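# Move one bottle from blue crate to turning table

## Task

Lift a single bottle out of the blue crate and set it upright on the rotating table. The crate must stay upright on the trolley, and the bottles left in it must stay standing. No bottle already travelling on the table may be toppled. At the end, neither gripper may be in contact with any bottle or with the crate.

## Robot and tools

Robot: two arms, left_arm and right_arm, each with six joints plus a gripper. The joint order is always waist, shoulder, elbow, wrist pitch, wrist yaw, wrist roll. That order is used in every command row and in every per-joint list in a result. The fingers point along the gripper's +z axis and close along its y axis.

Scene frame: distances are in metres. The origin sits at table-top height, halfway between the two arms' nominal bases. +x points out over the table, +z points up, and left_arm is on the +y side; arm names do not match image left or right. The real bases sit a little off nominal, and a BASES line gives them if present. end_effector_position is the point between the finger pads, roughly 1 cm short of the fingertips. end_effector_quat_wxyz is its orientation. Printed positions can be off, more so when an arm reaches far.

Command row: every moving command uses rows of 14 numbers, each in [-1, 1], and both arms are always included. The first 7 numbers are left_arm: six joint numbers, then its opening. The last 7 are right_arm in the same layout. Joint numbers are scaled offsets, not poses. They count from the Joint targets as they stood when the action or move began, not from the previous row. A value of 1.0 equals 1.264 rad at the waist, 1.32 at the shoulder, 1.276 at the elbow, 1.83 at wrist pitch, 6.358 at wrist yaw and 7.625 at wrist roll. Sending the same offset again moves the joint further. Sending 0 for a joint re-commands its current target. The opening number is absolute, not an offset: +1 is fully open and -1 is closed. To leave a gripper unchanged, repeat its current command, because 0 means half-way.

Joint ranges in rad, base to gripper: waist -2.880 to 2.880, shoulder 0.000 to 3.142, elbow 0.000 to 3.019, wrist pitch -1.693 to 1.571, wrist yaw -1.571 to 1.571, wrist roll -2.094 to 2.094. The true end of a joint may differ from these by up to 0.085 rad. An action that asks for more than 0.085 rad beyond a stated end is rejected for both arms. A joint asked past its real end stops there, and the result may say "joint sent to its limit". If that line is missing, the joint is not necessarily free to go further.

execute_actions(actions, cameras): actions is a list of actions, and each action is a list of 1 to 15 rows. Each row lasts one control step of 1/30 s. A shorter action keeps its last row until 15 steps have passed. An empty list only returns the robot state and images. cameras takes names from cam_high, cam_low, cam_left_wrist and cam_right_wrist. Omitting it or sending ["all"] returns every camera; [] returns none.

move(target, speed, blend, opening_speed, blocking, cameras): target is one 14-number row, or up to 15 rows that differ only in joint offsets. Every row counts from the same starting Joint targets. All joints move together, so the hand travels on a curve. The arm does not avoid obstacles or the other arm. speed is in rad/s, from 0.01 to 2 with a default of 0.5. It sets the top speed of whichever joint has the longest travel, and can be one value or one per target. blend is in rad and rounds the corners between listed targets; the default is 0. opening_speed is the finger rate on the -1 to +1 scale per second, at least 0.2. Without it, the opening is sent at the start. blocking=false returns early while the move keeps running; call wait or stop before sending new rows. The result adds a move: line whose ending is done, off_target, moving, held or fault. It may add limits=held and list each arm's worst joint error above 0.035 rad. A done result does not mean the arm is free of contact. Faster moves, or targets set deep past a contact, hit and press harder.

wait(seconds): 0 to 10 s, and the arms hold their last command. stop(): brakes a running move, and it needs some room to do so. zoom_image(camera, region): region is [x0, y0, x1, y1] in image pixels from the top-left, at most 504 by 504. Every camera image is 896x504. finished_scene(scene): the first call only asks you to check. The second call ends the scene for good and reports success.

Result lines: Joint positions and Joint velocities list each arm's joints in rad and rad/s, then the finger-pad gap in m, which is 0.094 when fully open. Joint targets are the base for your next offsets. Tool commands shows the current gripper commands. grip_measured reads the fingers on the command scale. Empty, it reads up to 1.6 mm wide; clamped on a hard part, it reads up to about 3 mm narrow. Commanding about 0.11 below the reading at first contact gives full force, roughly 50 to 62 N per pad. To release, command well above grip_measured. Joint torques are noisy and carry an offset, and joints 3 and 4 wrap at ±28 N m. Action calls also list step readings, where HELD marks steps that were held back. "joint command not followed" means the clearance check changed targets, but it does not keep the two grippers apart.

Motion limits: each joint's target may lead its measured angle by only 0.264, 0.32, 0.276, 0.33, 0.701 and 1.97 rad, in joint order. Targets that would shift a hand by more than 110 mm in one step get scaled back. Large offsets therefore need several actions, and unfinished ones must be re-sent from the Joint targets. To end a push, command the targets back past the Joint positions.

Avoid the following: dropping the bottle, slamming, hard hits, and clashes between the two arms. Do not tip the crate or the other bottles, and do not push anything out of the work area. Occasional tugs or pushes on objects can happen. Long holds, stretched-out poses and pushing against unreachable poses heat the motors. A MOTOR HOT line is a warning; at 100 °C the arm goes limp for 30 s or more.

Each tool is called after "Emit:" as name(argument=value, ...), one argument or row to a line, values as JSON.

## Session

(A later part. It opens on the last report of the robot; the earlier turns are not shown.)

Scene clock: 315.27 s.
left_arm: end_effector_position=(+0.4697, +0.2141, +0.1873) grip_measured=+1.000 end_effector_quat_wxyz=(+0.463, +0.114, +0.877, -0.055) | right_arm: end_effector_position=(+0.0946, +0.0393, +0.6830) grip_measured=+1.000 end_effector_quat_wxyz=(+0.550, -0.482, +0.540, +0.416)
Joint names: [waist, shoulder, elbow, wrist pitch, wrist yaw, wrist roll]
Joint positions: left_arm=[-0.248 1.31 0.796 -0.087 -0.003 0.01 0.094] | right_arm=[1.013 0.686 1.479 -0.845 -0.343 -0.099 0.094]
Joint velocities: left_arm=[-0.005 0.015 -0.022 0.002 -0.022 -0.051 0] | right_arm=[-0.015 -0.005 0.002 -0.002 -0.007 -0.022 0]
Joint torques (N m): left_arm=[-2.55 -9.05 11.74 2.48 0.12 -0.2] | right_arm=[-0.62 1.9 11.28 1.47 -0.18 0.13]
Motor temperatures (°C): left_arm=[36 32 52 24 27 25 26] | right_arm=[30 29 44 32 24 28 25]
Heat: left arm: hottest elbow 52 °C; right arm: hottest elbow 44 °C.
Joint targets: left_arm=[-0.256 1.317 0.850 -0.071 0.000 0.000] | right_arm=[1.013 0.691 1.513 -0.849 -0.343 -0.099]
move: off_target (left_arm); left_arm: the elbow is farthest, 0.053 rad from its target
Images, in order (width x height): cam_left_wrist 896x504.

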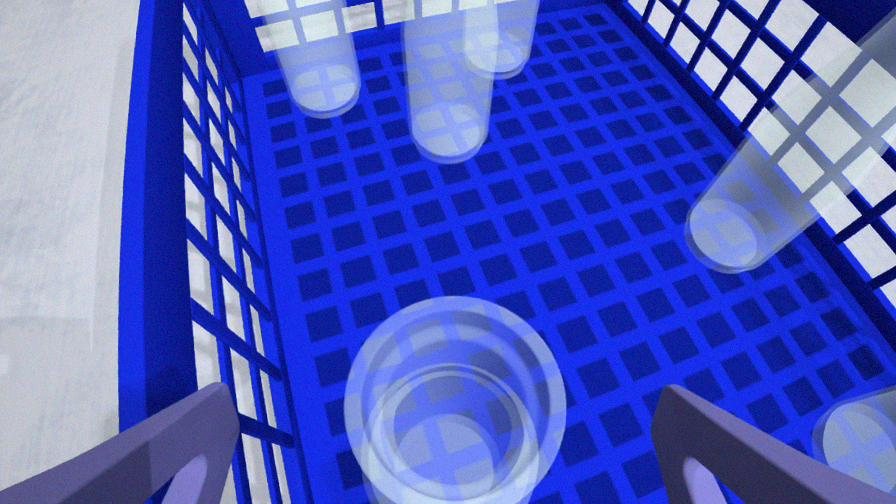

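Emit:
move(
  target=[0, 0, 0, 0, 0, 0, -0.55, 0, 0, 0, 0, 0, 0, 1.0],
  opening_speed=0.7,
  cameras=["cam_left_wrist"],
)

Scene clock: 325.03 s.
left_arm: end_effector_position=(+0.4696, +0.2136, +0.1873) grip_measured=-0.363 end_effector_quat_wxyz=(+0.463, +0.114, +0.877, -0.055) | right_arm: end_effector_position=(+0.0946, +0.0393, +0.6830) grip_measured=+1.000 end_effector_quat_wxyz=(+0.550, -0.482, +0.540, +0.416)
Joint names: [waist, shoulder, elbow, wrist pitch, wrist yaw, wrist roll]
Joint positions: left_arm=[-0.249 1.31 0.796 -0.087 -0.003 0.01 0.03] | right_arm=[1.013 0.686 1.479 -0.845 -0.343 -0.099 0.094]
Joint velocities: left_arm=[-0.015 -0.005 0.002 -0.002 0.007 -0.066 0] | right_arm=[-0.015 -0.005 -0.017 0.012 0.022 -0.007 0]
Joint torques (N m): left_arm=[-2.61 -9.05 11.66 2.52 0.11 -0.22] | right_arm=[-0.56 1.9 11.28 1.47 -0.18 0.13]
Motor temperatures (°C): left_arm=[36 32 54 24 27 25 26] | right_arm=[30 29 44 32 24 28 25]
Heat: left arm: hottest elbow 54 °C; right arm: hottest elbow 44 °C.
Joint targets: left_arm=[-0.255 1.317 0.850 -0.071 0.000 0.000] | right_arm=[1.013 0.691 1.513 -0.849 -0.343 -0.099]
move: off_target (left_arm); left_arm: the elbow is farthest, 0.054 rad from its target
Images, in order (width x height): cam_left_wrist 896x504.

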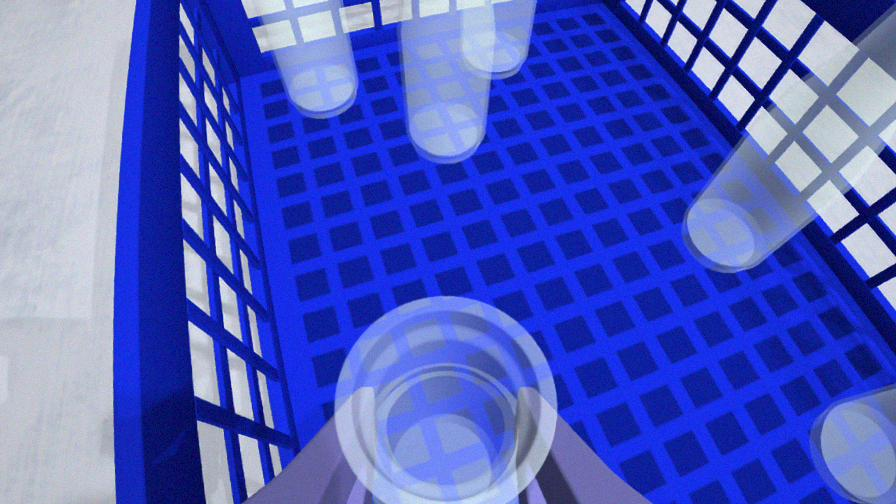

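Emit:
move(
  target=[0, -0.1167, 0.2947, -0.2951, 0, 0, -0.55, 0, 0, 0, 0, 0, 0, 1.0],
  speed=0.4,
)

Scene clock: 347.67 s.
left_arm: end_effector_position=(+0.4638, +0.2151, +0.3476) grip_measured=-0.368 end_effector_quat_wxyz=(+0.443, +0.116, +0.887, -0.053) | right_arm: end_effector_position=(+0.0946, +0.0393, +0.6830) grip_measured=+1.000 end_effector_quat_wxyz=(+0.550, -0.482, +0.540, +0.416)
Joint names: [waist, shoulder, elbow, wrist pitch, wrist yaw, wrist roll]
Joint positions: left_arm=[-0.249 1.182 1.153 -0.616 -0.003 0.01 0.03] | right_arm=[1.013 0.686 1.479 -0.845 -0.343 -0.099 0.094]
Joint velocities: left_arm=[-0.005 -0.005 0.007 -0.002 -0.037 0.007 0] | right_arm=[0.015 -0.005 0.002 -0.017 0.007 -0.022 0]
Joint torques (N m): left_arm=[-2.26 -10.64 14.12 1.89 0.08 -0.26] | right_arm=[-0.56 1.9 11.29 1.48 -0.18 0.13]
Motor temperatures (°C): left_arm=[36 32 56 24 27 25 27] | right_arm=[30 28 44 32 24 28 25]
Heat: left arm: hottest elbow 56 °C; right arm: hottest elbow 44 °C.
Joint targets: left_arm=[-0.255 1.163 1.226 -0.611 0.000 0.000] | right_arm=[1.013 0.691 1.513 -0.849 -0.343 -0.099]
move: off_target (left_arm); left_arm: the elbow is farthest, 0.074 rad from its target

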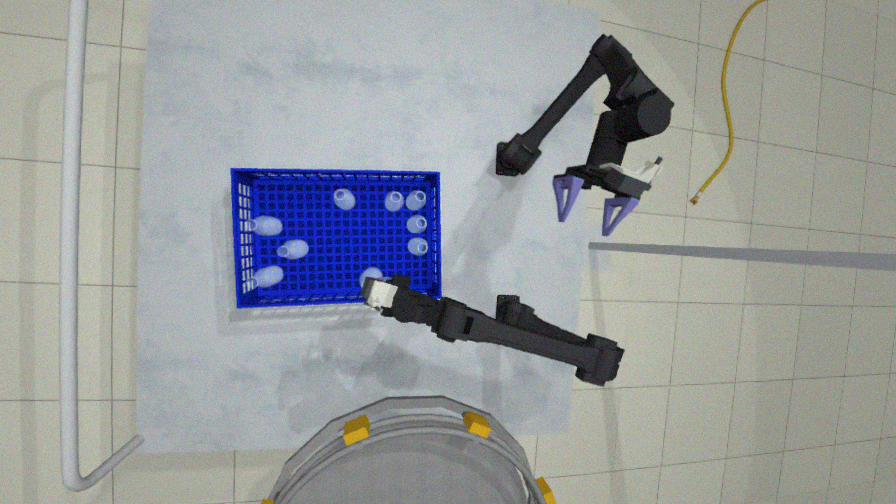

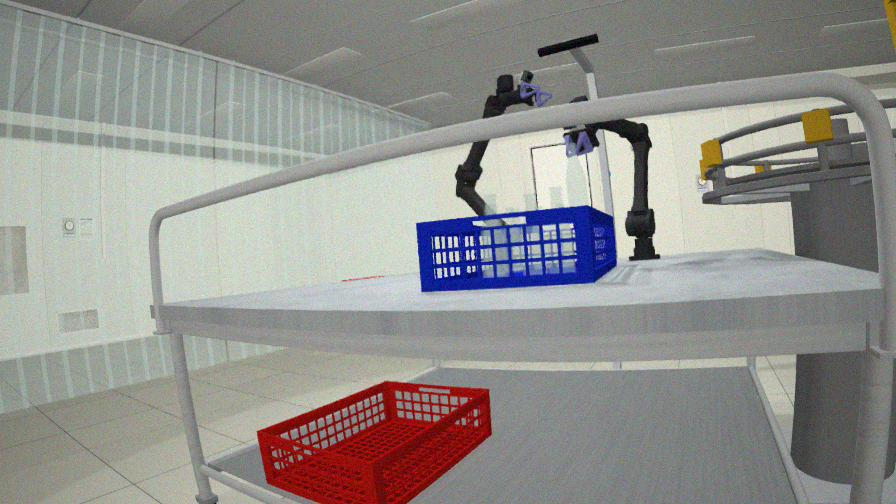

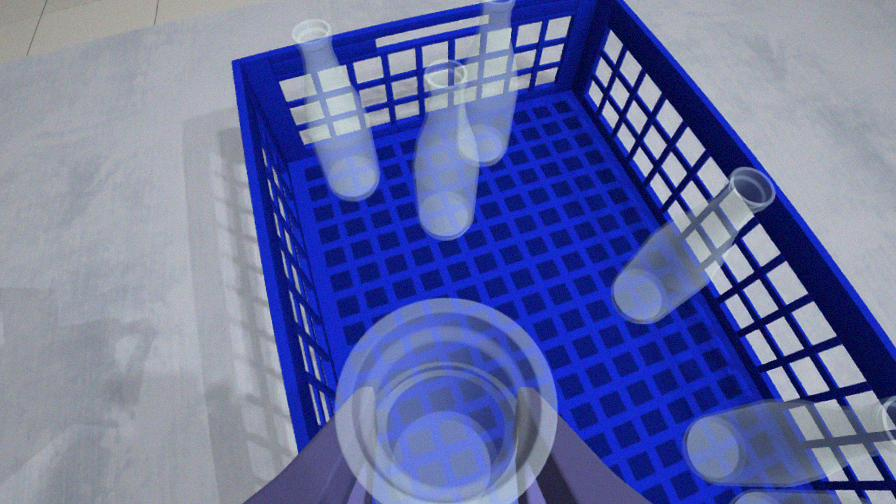

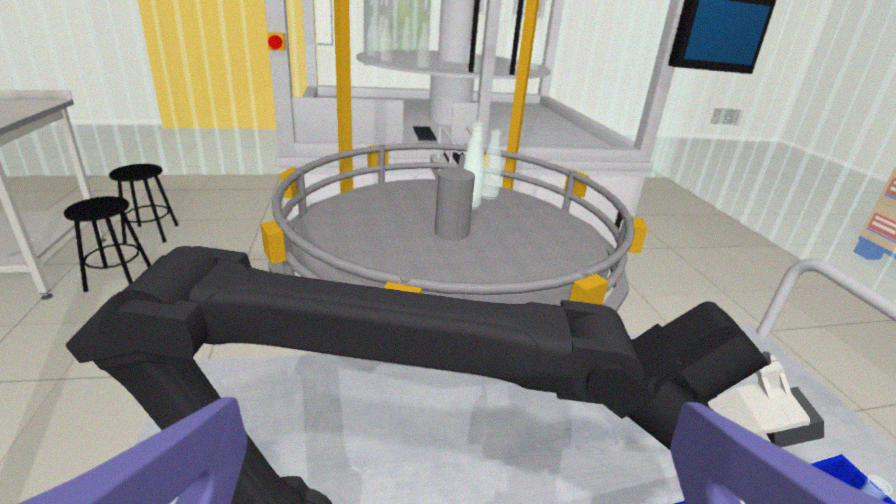

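Emit:
zoom_image(
  camera="cam_low",
  region=[400, 90, 680, 310],
)

Scaled by 1.800 from the camera's 896x504 image, which has a finer 1280x720 frame.

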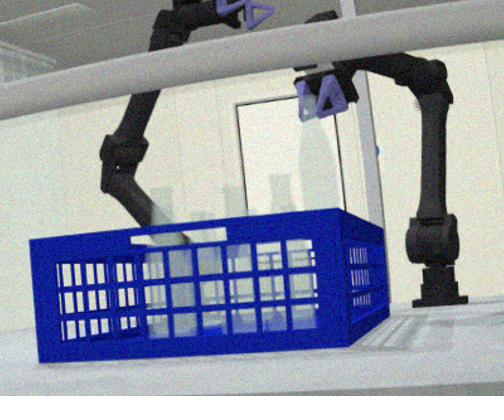

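Emit:
move(
  target=[
    [0, 0.0227, 0.1724, -0.1038, 0, 0, -0.55, 0, 0, 0, 0, 0, 0, 1.0],
    [0.3204, 0.0659, 0.4679, -0.2716, 0, 0, -0.55, 0, 0, 0, 0, 0, 0, 1.0],
    [1.0403, 0.0659, 0.4679, -0.2716, 0, 0, -0.55, 0, 0, 0, 0, 0, 0, 1.0],
  ],
  speed=0.6,
  blend=[0.08, 0.1, 0],
)

every number of target 3 of 3 must lie in its column's range; nothing of the call was run
Scene clock: 368.33 s.
left_arm: end_effector_position=(+0.4638, +0.2151, +0.3476) grip_measured=-0.368 end_effector_quat_wxyz=(+0.443, +0.116, +0.887, -0.053) | right_arm: end_effector_position=(+0.0946, +0.0393, +0.6830) grip_measured=+1.000 end_effector_quat_wxyz=(+0.550, -0.482, +0.540, +0.416)
Joint names: [waist, shoulder, elbow, wrist pitch, wrist yaw, wrist roll]
Joint positions: left_arm=[-0.249 1.182 1.153 -0.616 -0.003 0.01 0.03] | right_arm=[1.013 0.686 1.479 -0.845 -0.343 -0.099 0.094]
Joint velocities: left_arm=[-0.005 -0.005 0.002 -0.017 0.051 0.037 0] | right_arm=[-0.015 0.005 -0.017 -0.027 0.022 0.095 0]
Joint torques (N m): left_arm=[-2.49 -10.46 14.01 1.81 0.11 -0.22] | right_arm=[-0.62 1.96 11.26 1.48 -0.18 0.13]
Motor temperatures (°C): left_arm=[36 32 55 24 26 25 28] | right_arm=[30 28 45 32 24 28 25]
Heat: left arm: hottest elbow 55 °C; right arm: hottest elbow 45 °C.
Joint targets: left_arm=[-0.255 1.163 1.226 -0.611 0.000 0.000] | right_arm=[1.013 0.691 1.513 -0.849 -0.343 -0.099]
Tool commands: left_gripper/opening=-0.55 right_gripper/opening=+1.0

I'll read the current state first, then continue with the lift and swing.

Emit:
execute_actions(
  actions=[],
  cameras=["cam_right_wrist", "cam_left_wrist", "cam_high"],
)

Scene clock: 394.27 s.
left_arm: end_effector_position=(+0.4638, +0.2151, +0.3476) grip_measured=-0.368 end_effector_quat_wxyz=(+0.443, +0.116, +0.887, -0.053) | right_arm: end_effector_position=(+0.0946, +0.0393, +0.6830) grip_measured=+1.000 end_effector_quat_wxyz=(+0.550, -0.482, +0.540, +0.416)
Joint names: [waist, shoulder, elbow, wrist pitch, wrist yaw, wrist roll]
Joint positions: left_arm=[-0.249 1.182 1.153 -0.616 -0.003 0.01 0.03] | right_arm=[1.013 0.686 1.479 -0.845 -0.343 -0.099 0.094]
Joint velocities: left_arm=[-0.005 -0.005 0.017 -0.017 -0.037 0.007 -0.001] | right_arm=[-0.005 -0.015 0.007 0.007 -0.037 0.037 0]
Joint torques (N m): left_arm=[-2.37 -11.05 14.02 1.96 0.08 -0.23] | right_arm=[-0.67 1.96 11.28 1.48 -0.18 0.14]
Motor temperatures (°C): left_arm=[36 32 56 24 26 25 28] | right_arm=[29 28 45 32 24 27 24]
Heat: left arm: hottest elbow 56 °C; right arm: hottest elbow 45 °C.
Joint targets: left_arm=[-0.255 1.163 1.226 -0.611 0.000 0.000] | right_arm=[1.013 0.691 1.513 -0.849 -0.343 -0.099]
Tool commands: left_gripper/opening=-0.55 right_gripper/opening=+1.0
Images, in order (width x height): cam_high 896x504, cam_left_wrist 896x504, cam_right_wrist 896x504.

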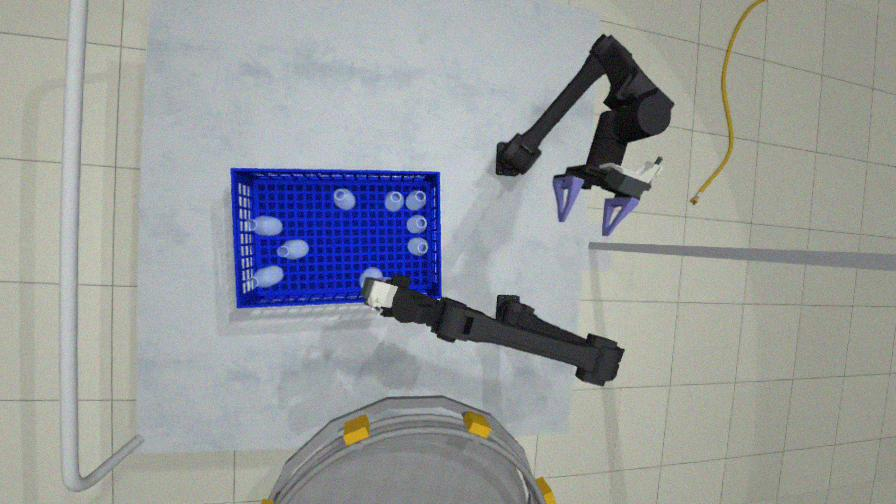

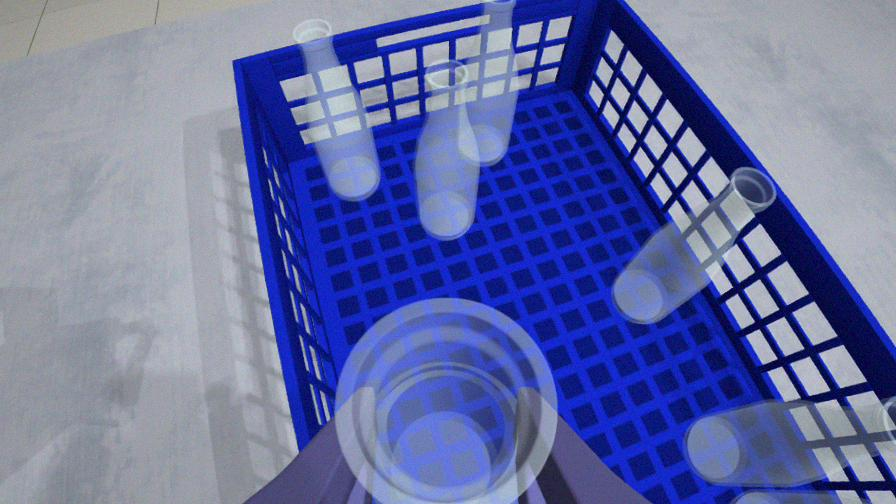

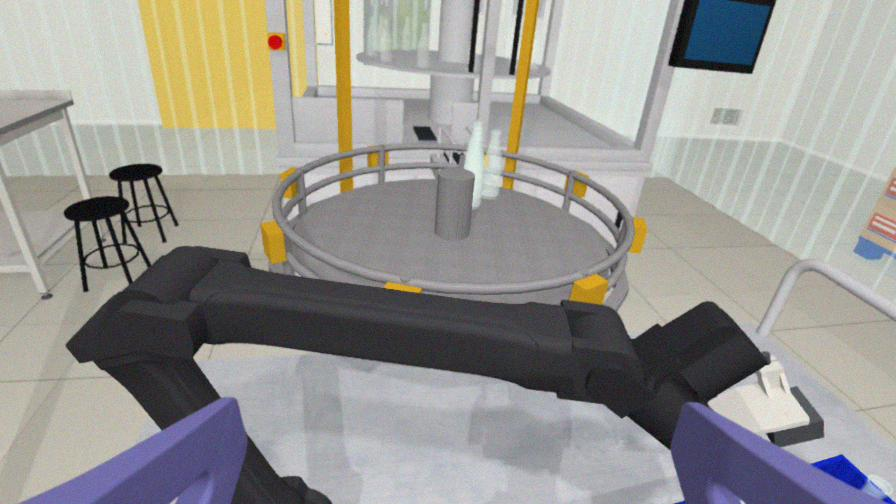

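Emit:
move(
  target=[
    [0,0.0227,0.1724,-0.1038,0,0,-0.55,0,0,0,0,0,0,1.0],
    [0.3204,0.0659,0.4679,-0.2716,0,0,-0.55,0,0,0,0,0,0,1.0],
    [0.99,0.0659,0.4679,-0.2716,0,0,-0.55,0,0,0,0,0,0,1.0],
  ],
  speed=[0.5,0.6,0.7],
  blend=[0.08,0.1,0],
  cameras=["cam_right_wrist", "cam_left_wrist", "cam_high"],
)

Scene clock: 412.87 s.
left_arm: end_effector_position=(+0.2363, +0.7708, +0.5499) grip_measured=-0.368 end_effector_quat_wxyz=(+0.401, -0.422, +0.782, +0.221) | right_arm: end_effector_position=(+0.0946, +0.0393, +0.6830) grip_measured=+1.000 end_effector_quat_wxyz=(+0.550, -0.482, +0.540, +0.416)
Joint names: [waist, shoulder, elbow, wrist pitch, wrist yaw, wrist roll]
Joint positions: left_arm=[1 1.261 1.754 -1.113 -0.001 0.009 0.03] | right_arm=[1.013 0.686 1.479 -0.845 -0.343 -0.099 0.094]
Joint velocities: left_arm=[0.015 0.005 -0.012 0.002 0.007 -0.022 -0.002] | right_arm=[-0.005 -0.005 0.002 0.002 0.051 -0.037 0]
Joint torques (N m): left_arm=[-2.2 -10.05 12.93 1.87 0.03 -0.2] | right_arm=[-0.62 1.96 11.28 1.48 -0.18 0.13]
Motor temperatures (°C): left_arm=[36 32 59 24 26 25 28] | right_arm=[29 28 45 31 24 27 24]
Heat: left arm: hottest elbow 59 °C; right arm: hottest elbow 45 °C.
Joint targets: left_arm=[0.996 1.250 1.822 -1.108 0.000 0.000] | right_arm=[1.013 0.691 1.513 -0.849 -0.343 -0.099]
move: off_target (left_arm); left_arm: the elbow is farthest, 0.069 rad from its target
Images, in order (width x height): cam_high 896x504, cam_left_wrist 896x504, cam_right_wrist 896x504.

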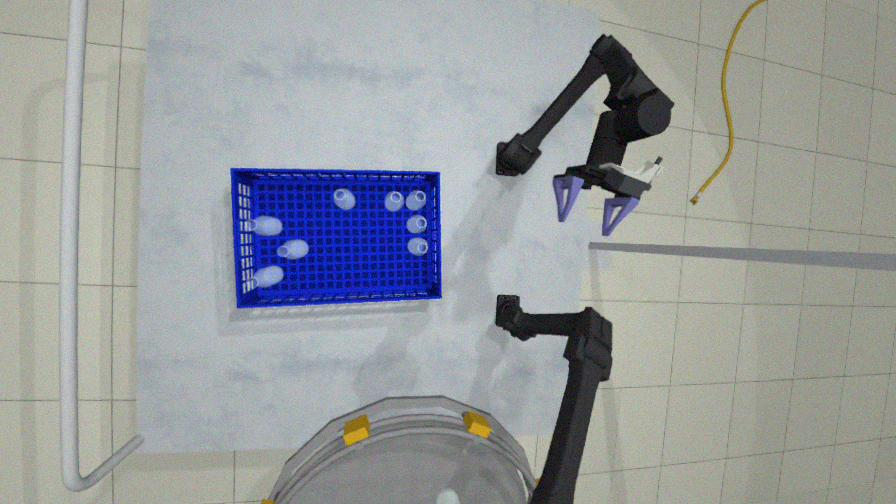

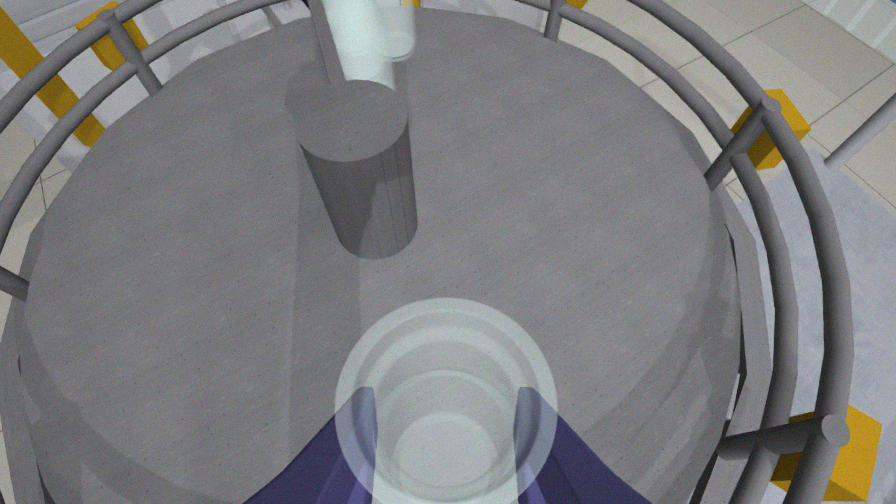

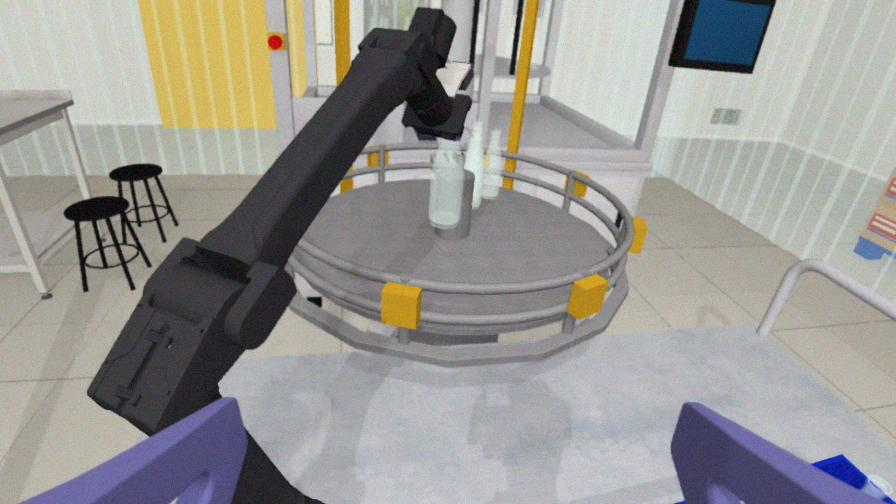

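Emit:
move(
  target=[0,-0.0765,-0.3934,0.2071,0,0,-0.55,0,0,0,0,0,0,1.0],
  speed=0.4,
  cameras=["cam_right_wrist", "cam_left_wrist"],
)

Scene clock: 458.03 s.
left_arm: end_effector_position=(+0.2412, +0.7780, +0.4063) grip_measured=-0.368 end_effector_quat_wxyz=(+0.395, -0.424, +0.786, +0.217) | right_arm: end_effector_position=(+0.0946, +0.0393, +0.6830) grip_measured=+1.000 end_effector_quat_wxyz=(+0.550, -0.482, +0.540, +0.416)
Joint names: [waist, shoulder, elbow, wrist pitch, wrist yaw, wrist roll]
Joint positions: left_arm=[1 1.178 1.299 -0.757 -0.001 0.008 0.03] | right_arm=[1.013 0.686 1.479 -0.845 -0.343 -0.099 0.094]
Joint velocities: left_arm=[0.005 -0.015 -0.012 0.012 0.007 0.022 0] | right_arm=[0.005 -0.005 -0.017 0.002 -0.022 -0.022 0]
Joint torques (N m): left_arm=[-2.32 -11.34 10.56 2.95 0.03 -0.17] | right_arm=[-0.62 1.9 11.28 1.48 -0.18 0.13]
Motor temperatures (°C): left_arm=[35 32 67 24 26 25 29] | right_arm=[29 28 45 31 24 27 24]
Heat: left arm: hottest elbow 67 °C; right arm: hottest elbow 45 °C.
Joint targets: left_arm=[0.996 1.149 1.321 -0.729 0.000 0.000] | right_arm=[1.013 0.691 1.513 -0.849 -0.343 -0.099]
move: done
Images, in order (width x height): cam_left_wrist 896x504, cam_right_wrist 896x504.

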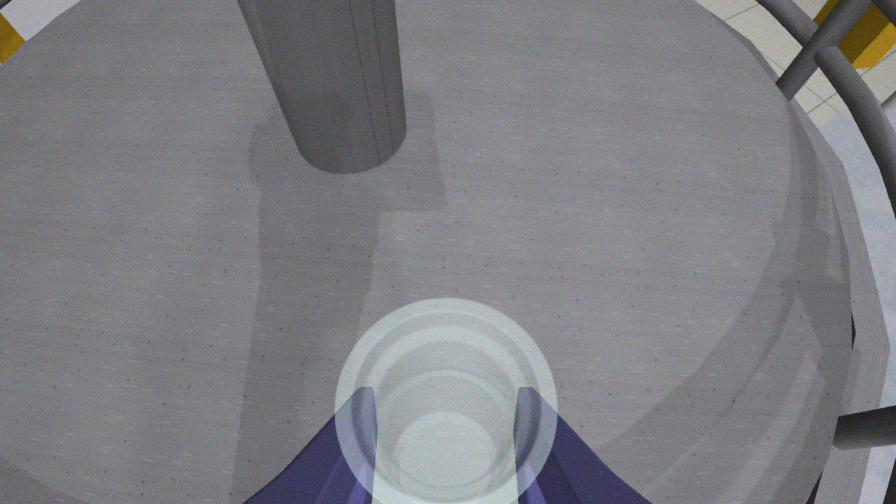

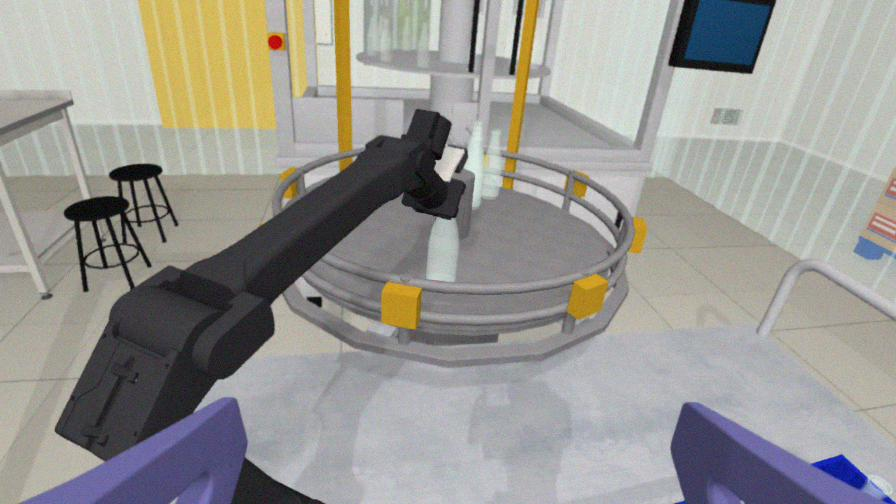

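Emit:
zoom_image(
  camera="cam_right_wrist",
  region=[360, 180, 540, 340],
)

Emit:
zoom_image(
  camera="cam_left_wrist",
  region=[300, 280, 600, 504],
)

Scaled by 2.800 from the camera's 896x504 image, which has a finer 1280x720 frame.

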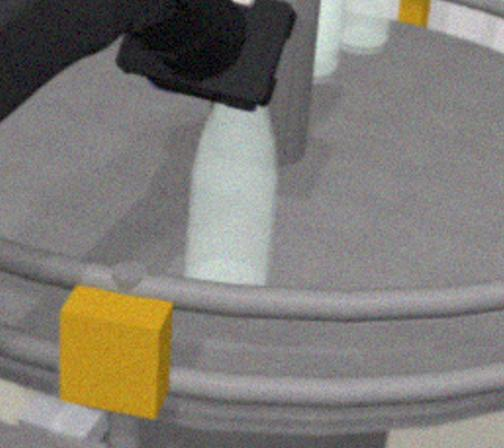

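Scaled by 1.680 from the camera's 896x504 image, which has a finer 1280x720 frame.

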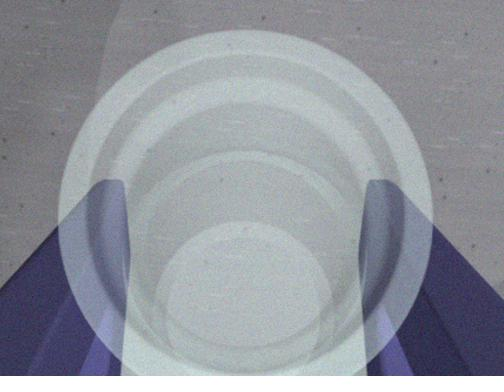

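Emit:
move(
  target=[0,-0.0091,-0.0486,0.0481,0,0,-0.55,0,0,0,0,0,0,1.0],
  speed=0.12,
  cameras=["cam_right_wrist", "cam_left_wrist"],
)

Scene clock: 485.37 s.
left_arm: end_effector_position=(+0.2432, +0.7800, +0.4020) grip_measured=-0.368 end_effector_quat_wxyz=(+0.417, -0.418, +0.774, +0.228) | right_arm: end_effector_position=(+0.0946, +0.0393, +0.6830) grip_measured=+1.000 end_effector_quat_wxyz=(+0.550, -0.482, +0.540, +0.416)
Joint names: [waist, shoulder, elbow, wrist pitch, wrist yaw, wrist roll]
Joint positions: left_arm=[0.999 1.16 1.245 -0.665 0 0.006 0.03] | right_arm=[1.013 0.686 1.479 -0.845 -0.343 -0.099 0.094]
Joint velocities: left_arm=[-0.005 -0.005 -0.012 0.012 0.037 0.022 0.001] | right_arm=[-0.005 0.005 0.012 -0.022 -0.007 -0.007 0]
Joint torques (N m): left_arm=[-2.14 -10.75 10.1 2.77 -0.03 -0.19] | right_arm=[-0.62 1.96 11.29 1.48 -0.17 0.13]
Motor temperatures (°C): left_arm=[35 32 59 24 26 25 29] | right_arm=[29 28 46 31 24 27 24]
Heat: left arm: hottest elbow 59 °C; right arm: hottest elbow 46 °C.
Joint targets: left_arm=[0.996 1.137 1.259 -0.641 0.000 0.000] | right_arm=[1.013 0.691 1.513 -0.849 -0.343 -0.099]
move: done
Images, in order (width x height): cam_left_wrist 896x504, cam_right_wrist 896x504.

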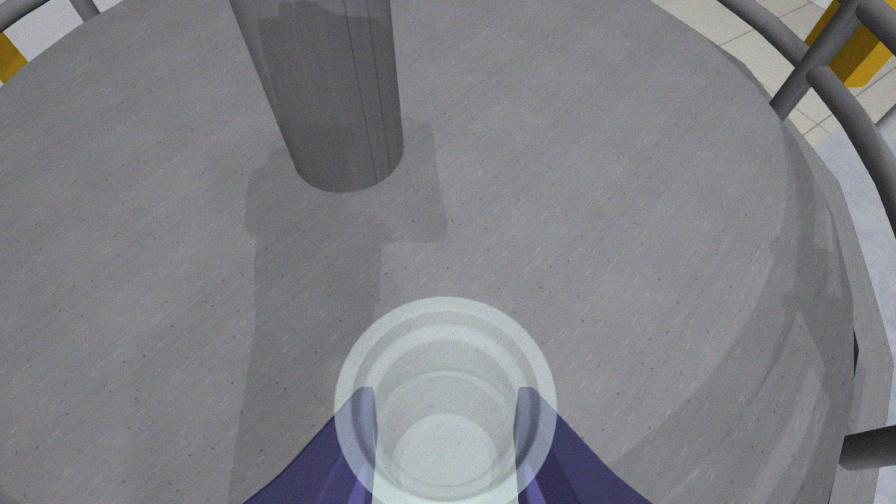

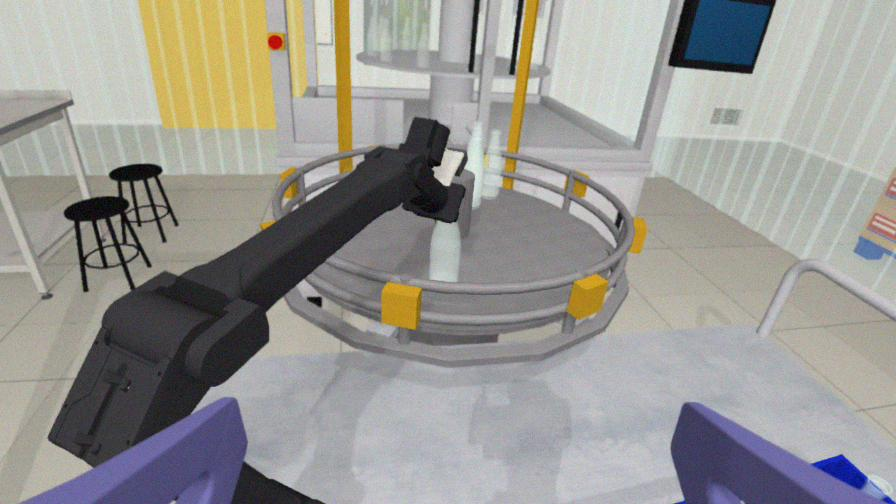

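Emit:
move(
  target=[0,0.0129,-0.0172,0.0049,0,0,-0.55,0,0,0,0,0,0,1.0],
  speed=0.1,
  cameras=["cam_right_wrist", "cam_left_wrist"],
)

Scene clock: 506.43 s.
left_arm: end_effector_position=(+0.2468, +0.7801, +0.4016) grip_measured=-0.368 end_effector_quat_wxyz=(+0.424, -0.419, +0.770, +0.226) | right_arm: end_effector_position=(+0.0946, +0.0393, +0.6830) grip_measured=+1.000 end_effector_quat_wxyz=(+0.550, -0.482, +0.540, +0.416)
Joint names: [waist, shoulder, elbow, wrist pitch, wrist yaw, wrist roll]
Joint positions: left_arm=[0.995 1.16 1.236 -0.644 0.005 -0.006 0.03] | right_arm=[1.013 0.686 1.479 -0.845 -0.343 -0.099 0.094]
Joint velocities: left_arm=[0.005 -0.005 0.007 0.007 -0.081 0.022 0] | right_arm=[-0.005 0.015 0.012 -0.007 -0.037 0.037 0]
Joint torques (N m): left_arm=[-2.14 -9.29 9.02 2.43 -0.23 -0.1] | right_arm=[-0.67 1.9 11.28 1.47 -0.18 0.13]
Motor temperatures (°C): left_arm=[35 32 60 24 26 25 29] | right_arm=[29 28 46 31 24 27 24]
Heat: left arm: hottest elbow 60 °C; right arm: hottest elbow 46 °C.
Joint targets: left_arm=[0.996 1.154 1.236 -0.632 0.000 0.000] | right_arm=[1.013 0.691 1.513 -0.849 -0.343 -0.099]
move: done
Images, in order (width x height): cam_left_wrist 896x504, cam_right_wrist 896x504.

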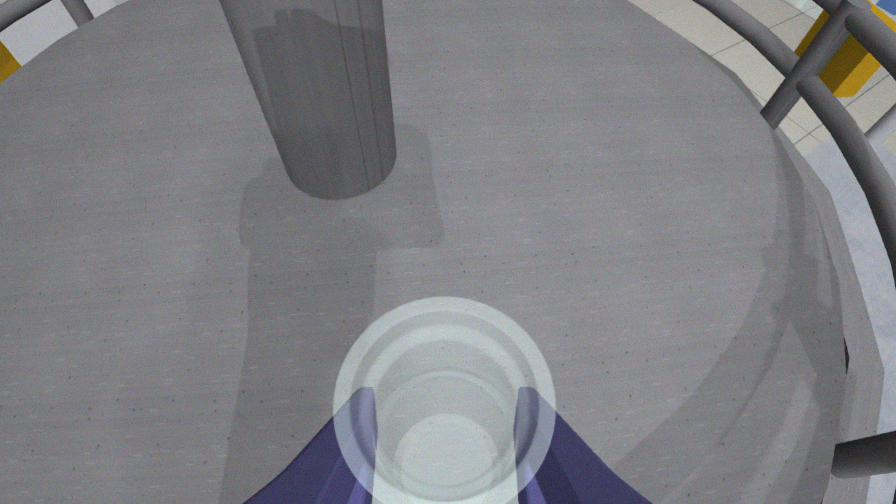

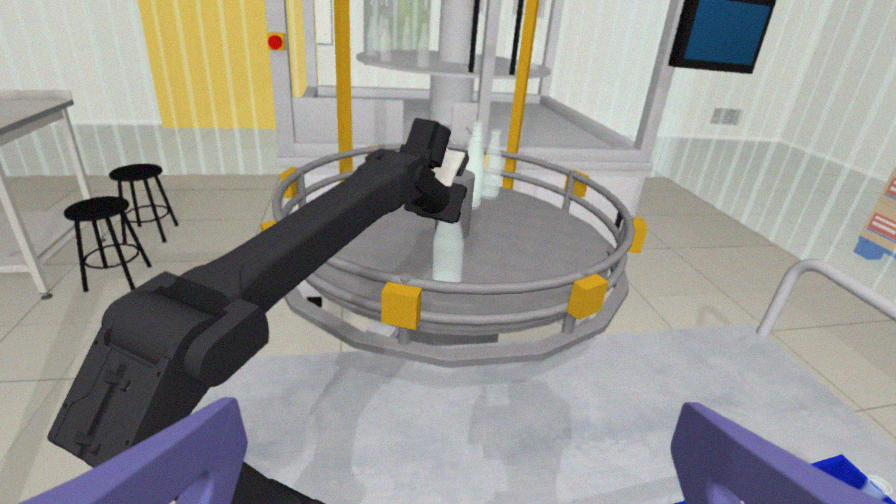

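Emit:
move(
  target=[0,0.0152,0.0909,-0.0350,0,0,-0.55,0,0,0,0,0,0,1.0],
  speed=0.15,
  cameras=["cam_right_wrist", "cam_left_wrist"],
)

Scene clock: 531.30 s.
left_arm: end_effector_position=(+0.2477, +0.7812, +0.4024) grip_measured=-0.368 end_effector_quat_wxyz=(+0.410, -0.424, +0.778, +0.218) | right_arm: end_effector_position=(+0.0946, +0.0393, +0.6830) grip_measured=+1.000 end_effector_quat_wxyz=(+0.550, -0.482, +0.540, +0.416)
Joint names: [waist, shoulder, elbow, wrist pitch, wrist yaw, wrist roll]
Joint positions: left_arm=[0.995 1.18 1.274 -0.7 0.004 -0.008 0.03] | right_arm=[1.013 0.686 1.479 -0.845 -0.343 -0.099 0.094]
Joint velocities: left_arm=[0.015 -0.015 0.002 0.007 0.022 -0.051 0.001] | right_arm=[-0.005 -0.005 -0.002 -0.017 0.022 -0.007 0]
Joint torques (N m): left_arm=[-1.9 -9.7 14.53 2 -0.22 -0.06] | right_arm=[-0.62 1.9 11.28 1.47 -0.18 0.13]
Motor temperatures (°C): left_arm=[35 32 56 24 26 25 29] | right_arm=[29 28 46 30 24 27 24]
Heat: left arm: hottest elbow 56 °C; right arm: hottest elbow 46 °C.
Joint targets: left_arm=[0.996 1.174 1.353 -0.696 0.000 0.000] | right_arm=[1.013 0.691 1.513 -0.849 -0.343 -0.099]
move: off_target (left_arm); left_arm: the elbow is farthest, 0.078 rad from its target
Images, in order (width x height): cam_left_wrist 896x504, cam_right_wrist 896x504.

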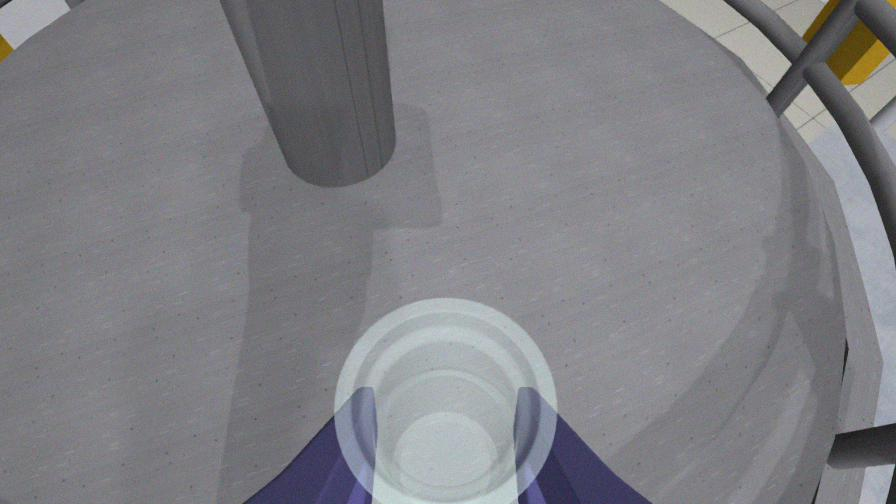

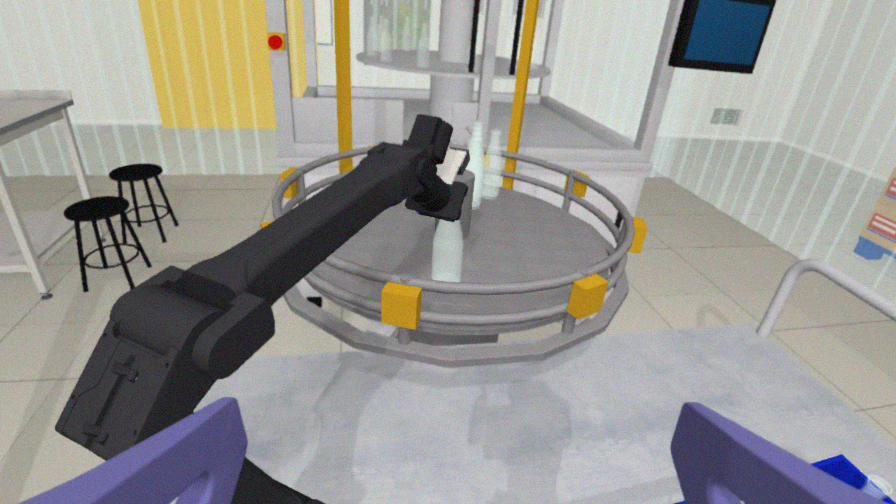

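Emit:
move(
  target=[0,0,-0.0635,0.0175,0,0,-0.55,0,0,0,0,0,0,1.0],
  speed=0.05,
  cameras=["cam_right_wrist", "cam_left_wrist"],
)

Scene clock: 547.27 s.
left_arm: end_effector_position=(+0.2486, +0.7828, +0.4019) grip_measured=-0.368 end_effector_quat_wxyz=(+0.414, -0.423, +0.775, +0.220) | right_arm: end_effector_position=(+0.0946, +0.0393, +0.6830) grip_measured=+1.000 end_effector_quat_wxyz=(+0.550, -0.482, +0.540, +0.416)
Joint names: [waist, shoulder, elbow, wrist pitch, wrist yaw, wrist roll]
Joint positions: left_arm=[0.995 1.18 1.266 -0.68 0.004 -0.008 0.03] | right_arm=[1.013 0.686 1.479 -0.845 -0.343 -0.099 0.094]
Joint velocities: left_arm=[-0.005 -0.005 0.007 -0.022 0.022 -0.051 -0.001] | right_arm=[-0.015 -0.005 0.007 0.002 -0.022 -0.066 0]
Joint torques (N m): left_arm=[-1.08 -9.76 9.22 2.44 -0.16 -0.04] | right_arm=[-0.62 1.9 11.26 1.47 -0.18 0.13]
Motor temperatures (°C): left_arm=[35 32 62 24 25 25 29] | right_arm=[28 28 46 30 24 27 24]
Heat: left arm: hottest elbow 62 °C; right arm: hottest elbow 46 °C.
Joint targets: left_arm=[0.996 1.174 1.272 -0.664 0.000 0.000] | right_arm=[1.013 0.691 1.513 -0.849 -0.343 -0.099]
move: done
Images, in order (width x height): cam_left_wrist 896x504, cam_right_wrist 896x504.

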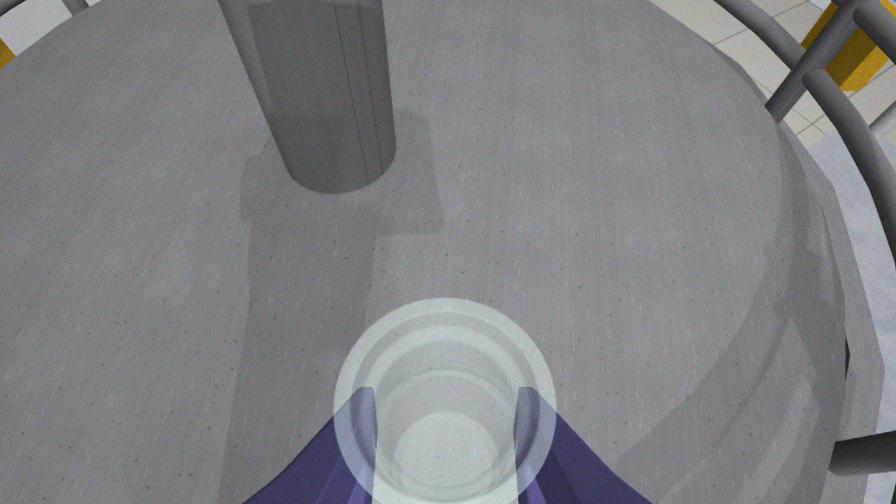

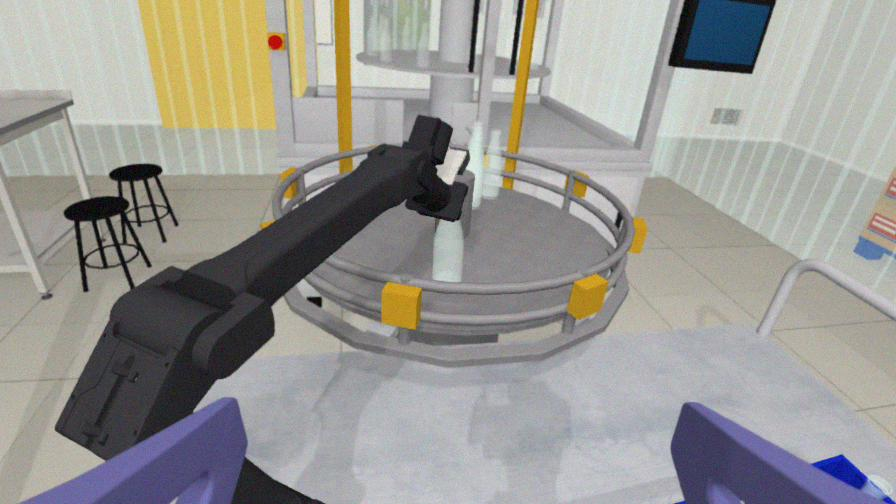

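Emit:
zoom_image(
  camera="cam_right_wrist",
  region=[400, 110, 560, 300],
)

Emit:
zoom_image(
  camera="cam_left_wrist",
  region=[240, 60, 744, 480],
)

Scaled by 2.653 from the camera's 896x504 image, which has a finer 1280x720 frame.

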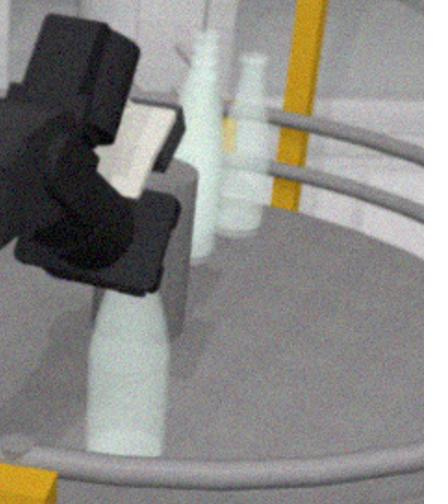

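Scaled by 1.000.

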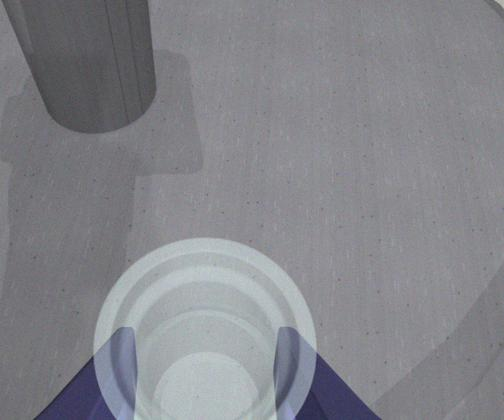

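Emit:
execute_actions(
  actions=[],
  cameras=["cam_left_wrist"],
)

Emit:
zoom_image(
  camera="cam_left_wrist",
  region=[400, 60, 650, 300],
)

Emit:
execute_actions(
  actions=[],
  cameras=["cam_left_wrist"],
)

Emit:
zoom_image(
  camera="cam_left_wrist",
  region=[400, 60, 650, 300],
)

Scene clock: 563.20 s.
left_arm: end_effector_position=(+0.2487, +0.7829, +0.4020) grip_measured=-0.368 end_effector_quat_wxyz=(+0.415, -0.423, +0.775, +0.220) | right_arm: end_effector_position=(+0.0946, +0.0393, +0.6830) grip_measured=+1.000 end_effector_quat_wxyz=(+0.550, -0.482, +0.540, +0.416)
Joint names: [waist, shoulder, elbow, wrist pitch, wrist yaw, wrist roll]
Joint positions: left_arm=[0.995 1.18 1.266 -0.68 0.004 -0.008 0.03] | right_arm=[1.013 0.686 1.479 -0.845 -0.343 -0.099 0.094]
Joint velocities: left_arm=[0.005 0.005 0.007 0.007 -0.007 0.037 0] | right_arm=[-0.024 -0.005 0.002 -0.007 -0.037 -0.037 0]
Joint torques (N m): left_arm=[-1.61 -9.23 9.39 2.44 -0.21 -0.08] | right_arm=[-0.62 1.9 11.28 1.48 -0.18 0.13]
Motor temperatures (°C): left_arm=[35 32 60 24 25 25 29] | right_arm=[28 27 46 30 24 27 23]
Heat: left arm: hottest elbow 60 °C; right arm: hottest elbow 46 °C.
Joint targets: left_arm=[0.996 1.174 1.272 -0.664 0.000 0.000] | right_arm=[1.013 0.691 1.513 -0.849 -0.343 -0.099]
Tool commands: left_gripper/opening=-0.55 right_gripper/opening=+1.0
Images, in order (width x height): cam_left_wrist 896x504.

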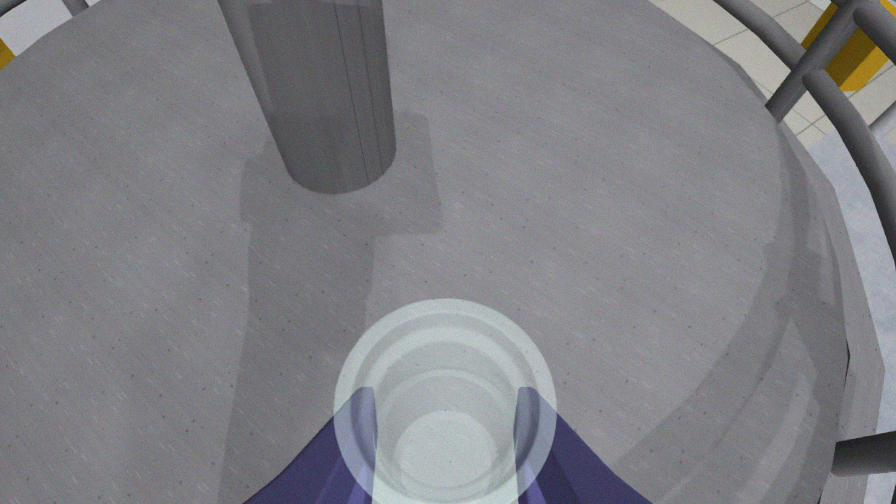

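Scaled by 2.016 from the camera's 896x504 image, which has a finer 1280x720 frame.

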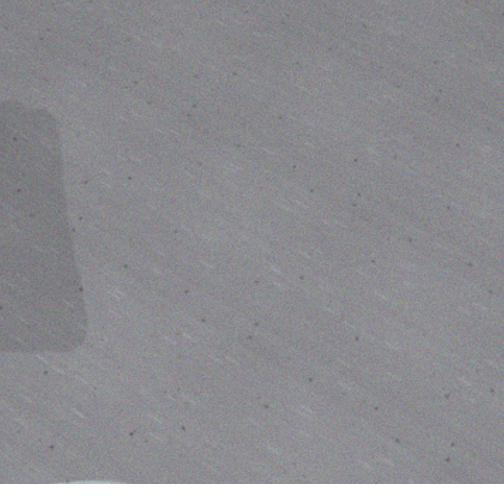

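Scene clock: 563.20 s.
left_arm: end_effector_position=(+0.2487, +0.7829, +0.4020) grip_measured=-0.368 end_effector_quat_wxyz=(+0.415, -0.423, +0.775, +0.220) | right_arm: end_effector_position=(+0.0946, +0.0393, +0.6830) grip_measured=+1.000 end_effector_quat_wxyz=(+0.550, -0.482, +0.540, +0.416)
Joint names: [waist, shoulder, elbow, wrist pitch, wrist yaw, wrist roll]
Joint positions: left_arm=[0.995 1.18 1.266 -0.68 0.004 -0.008 0.03] | right_arm=[1.013 0.686 1.479 -0.845 -0.343 -0.099 0.094]
Joint velocities: left_arm=[0.005 0.005 0.007 0.007 -0.007 0.037 0] | right_arm=[-0.024 -0.005 0.002 -0.007 -0.037 -0.037 0]
Joint torques (N m): left_arm=[-1.61 -9.23 9.39 2.44 -0.21 -0.08] | right_arm=[-0.62 1.9 11.28 1.48 -0.18 0.13]
Motor temperatures (°C): left_arm=[35 32 60 24 25 25 29] | right_arm=[28 27 46 30 24 27 23]
Heat: left arm: hottest elbow 60 °C; right arm: hottest elbow 46 °C.
Joint targets: left_arm=[0.996 1.174 1.272 -0.664 0.000 0.000] | right_arm=[1.013 0.691 1.513 -0.849 -0.343 -0.099]
Tool commands: left_gripper/opening=-0.55 right_gripper/opening=+1.0
Images, in order (width x height): cam_left_wrist 896x504.

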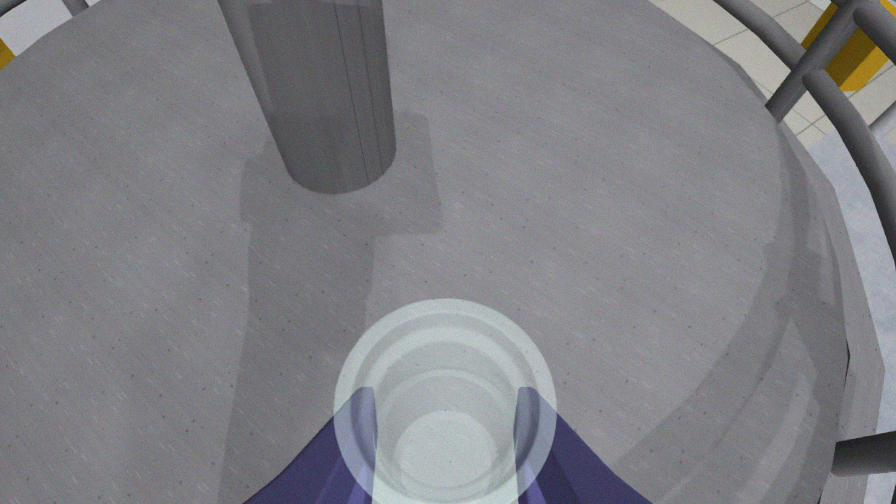

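Scaled by 2.016 from the camera's 896x504 image, which has a finer 1280x720 frame.

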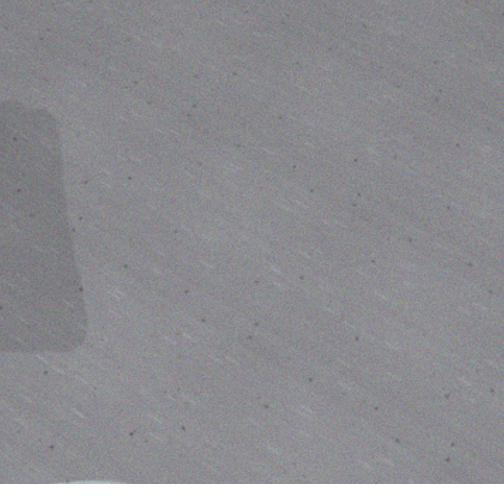

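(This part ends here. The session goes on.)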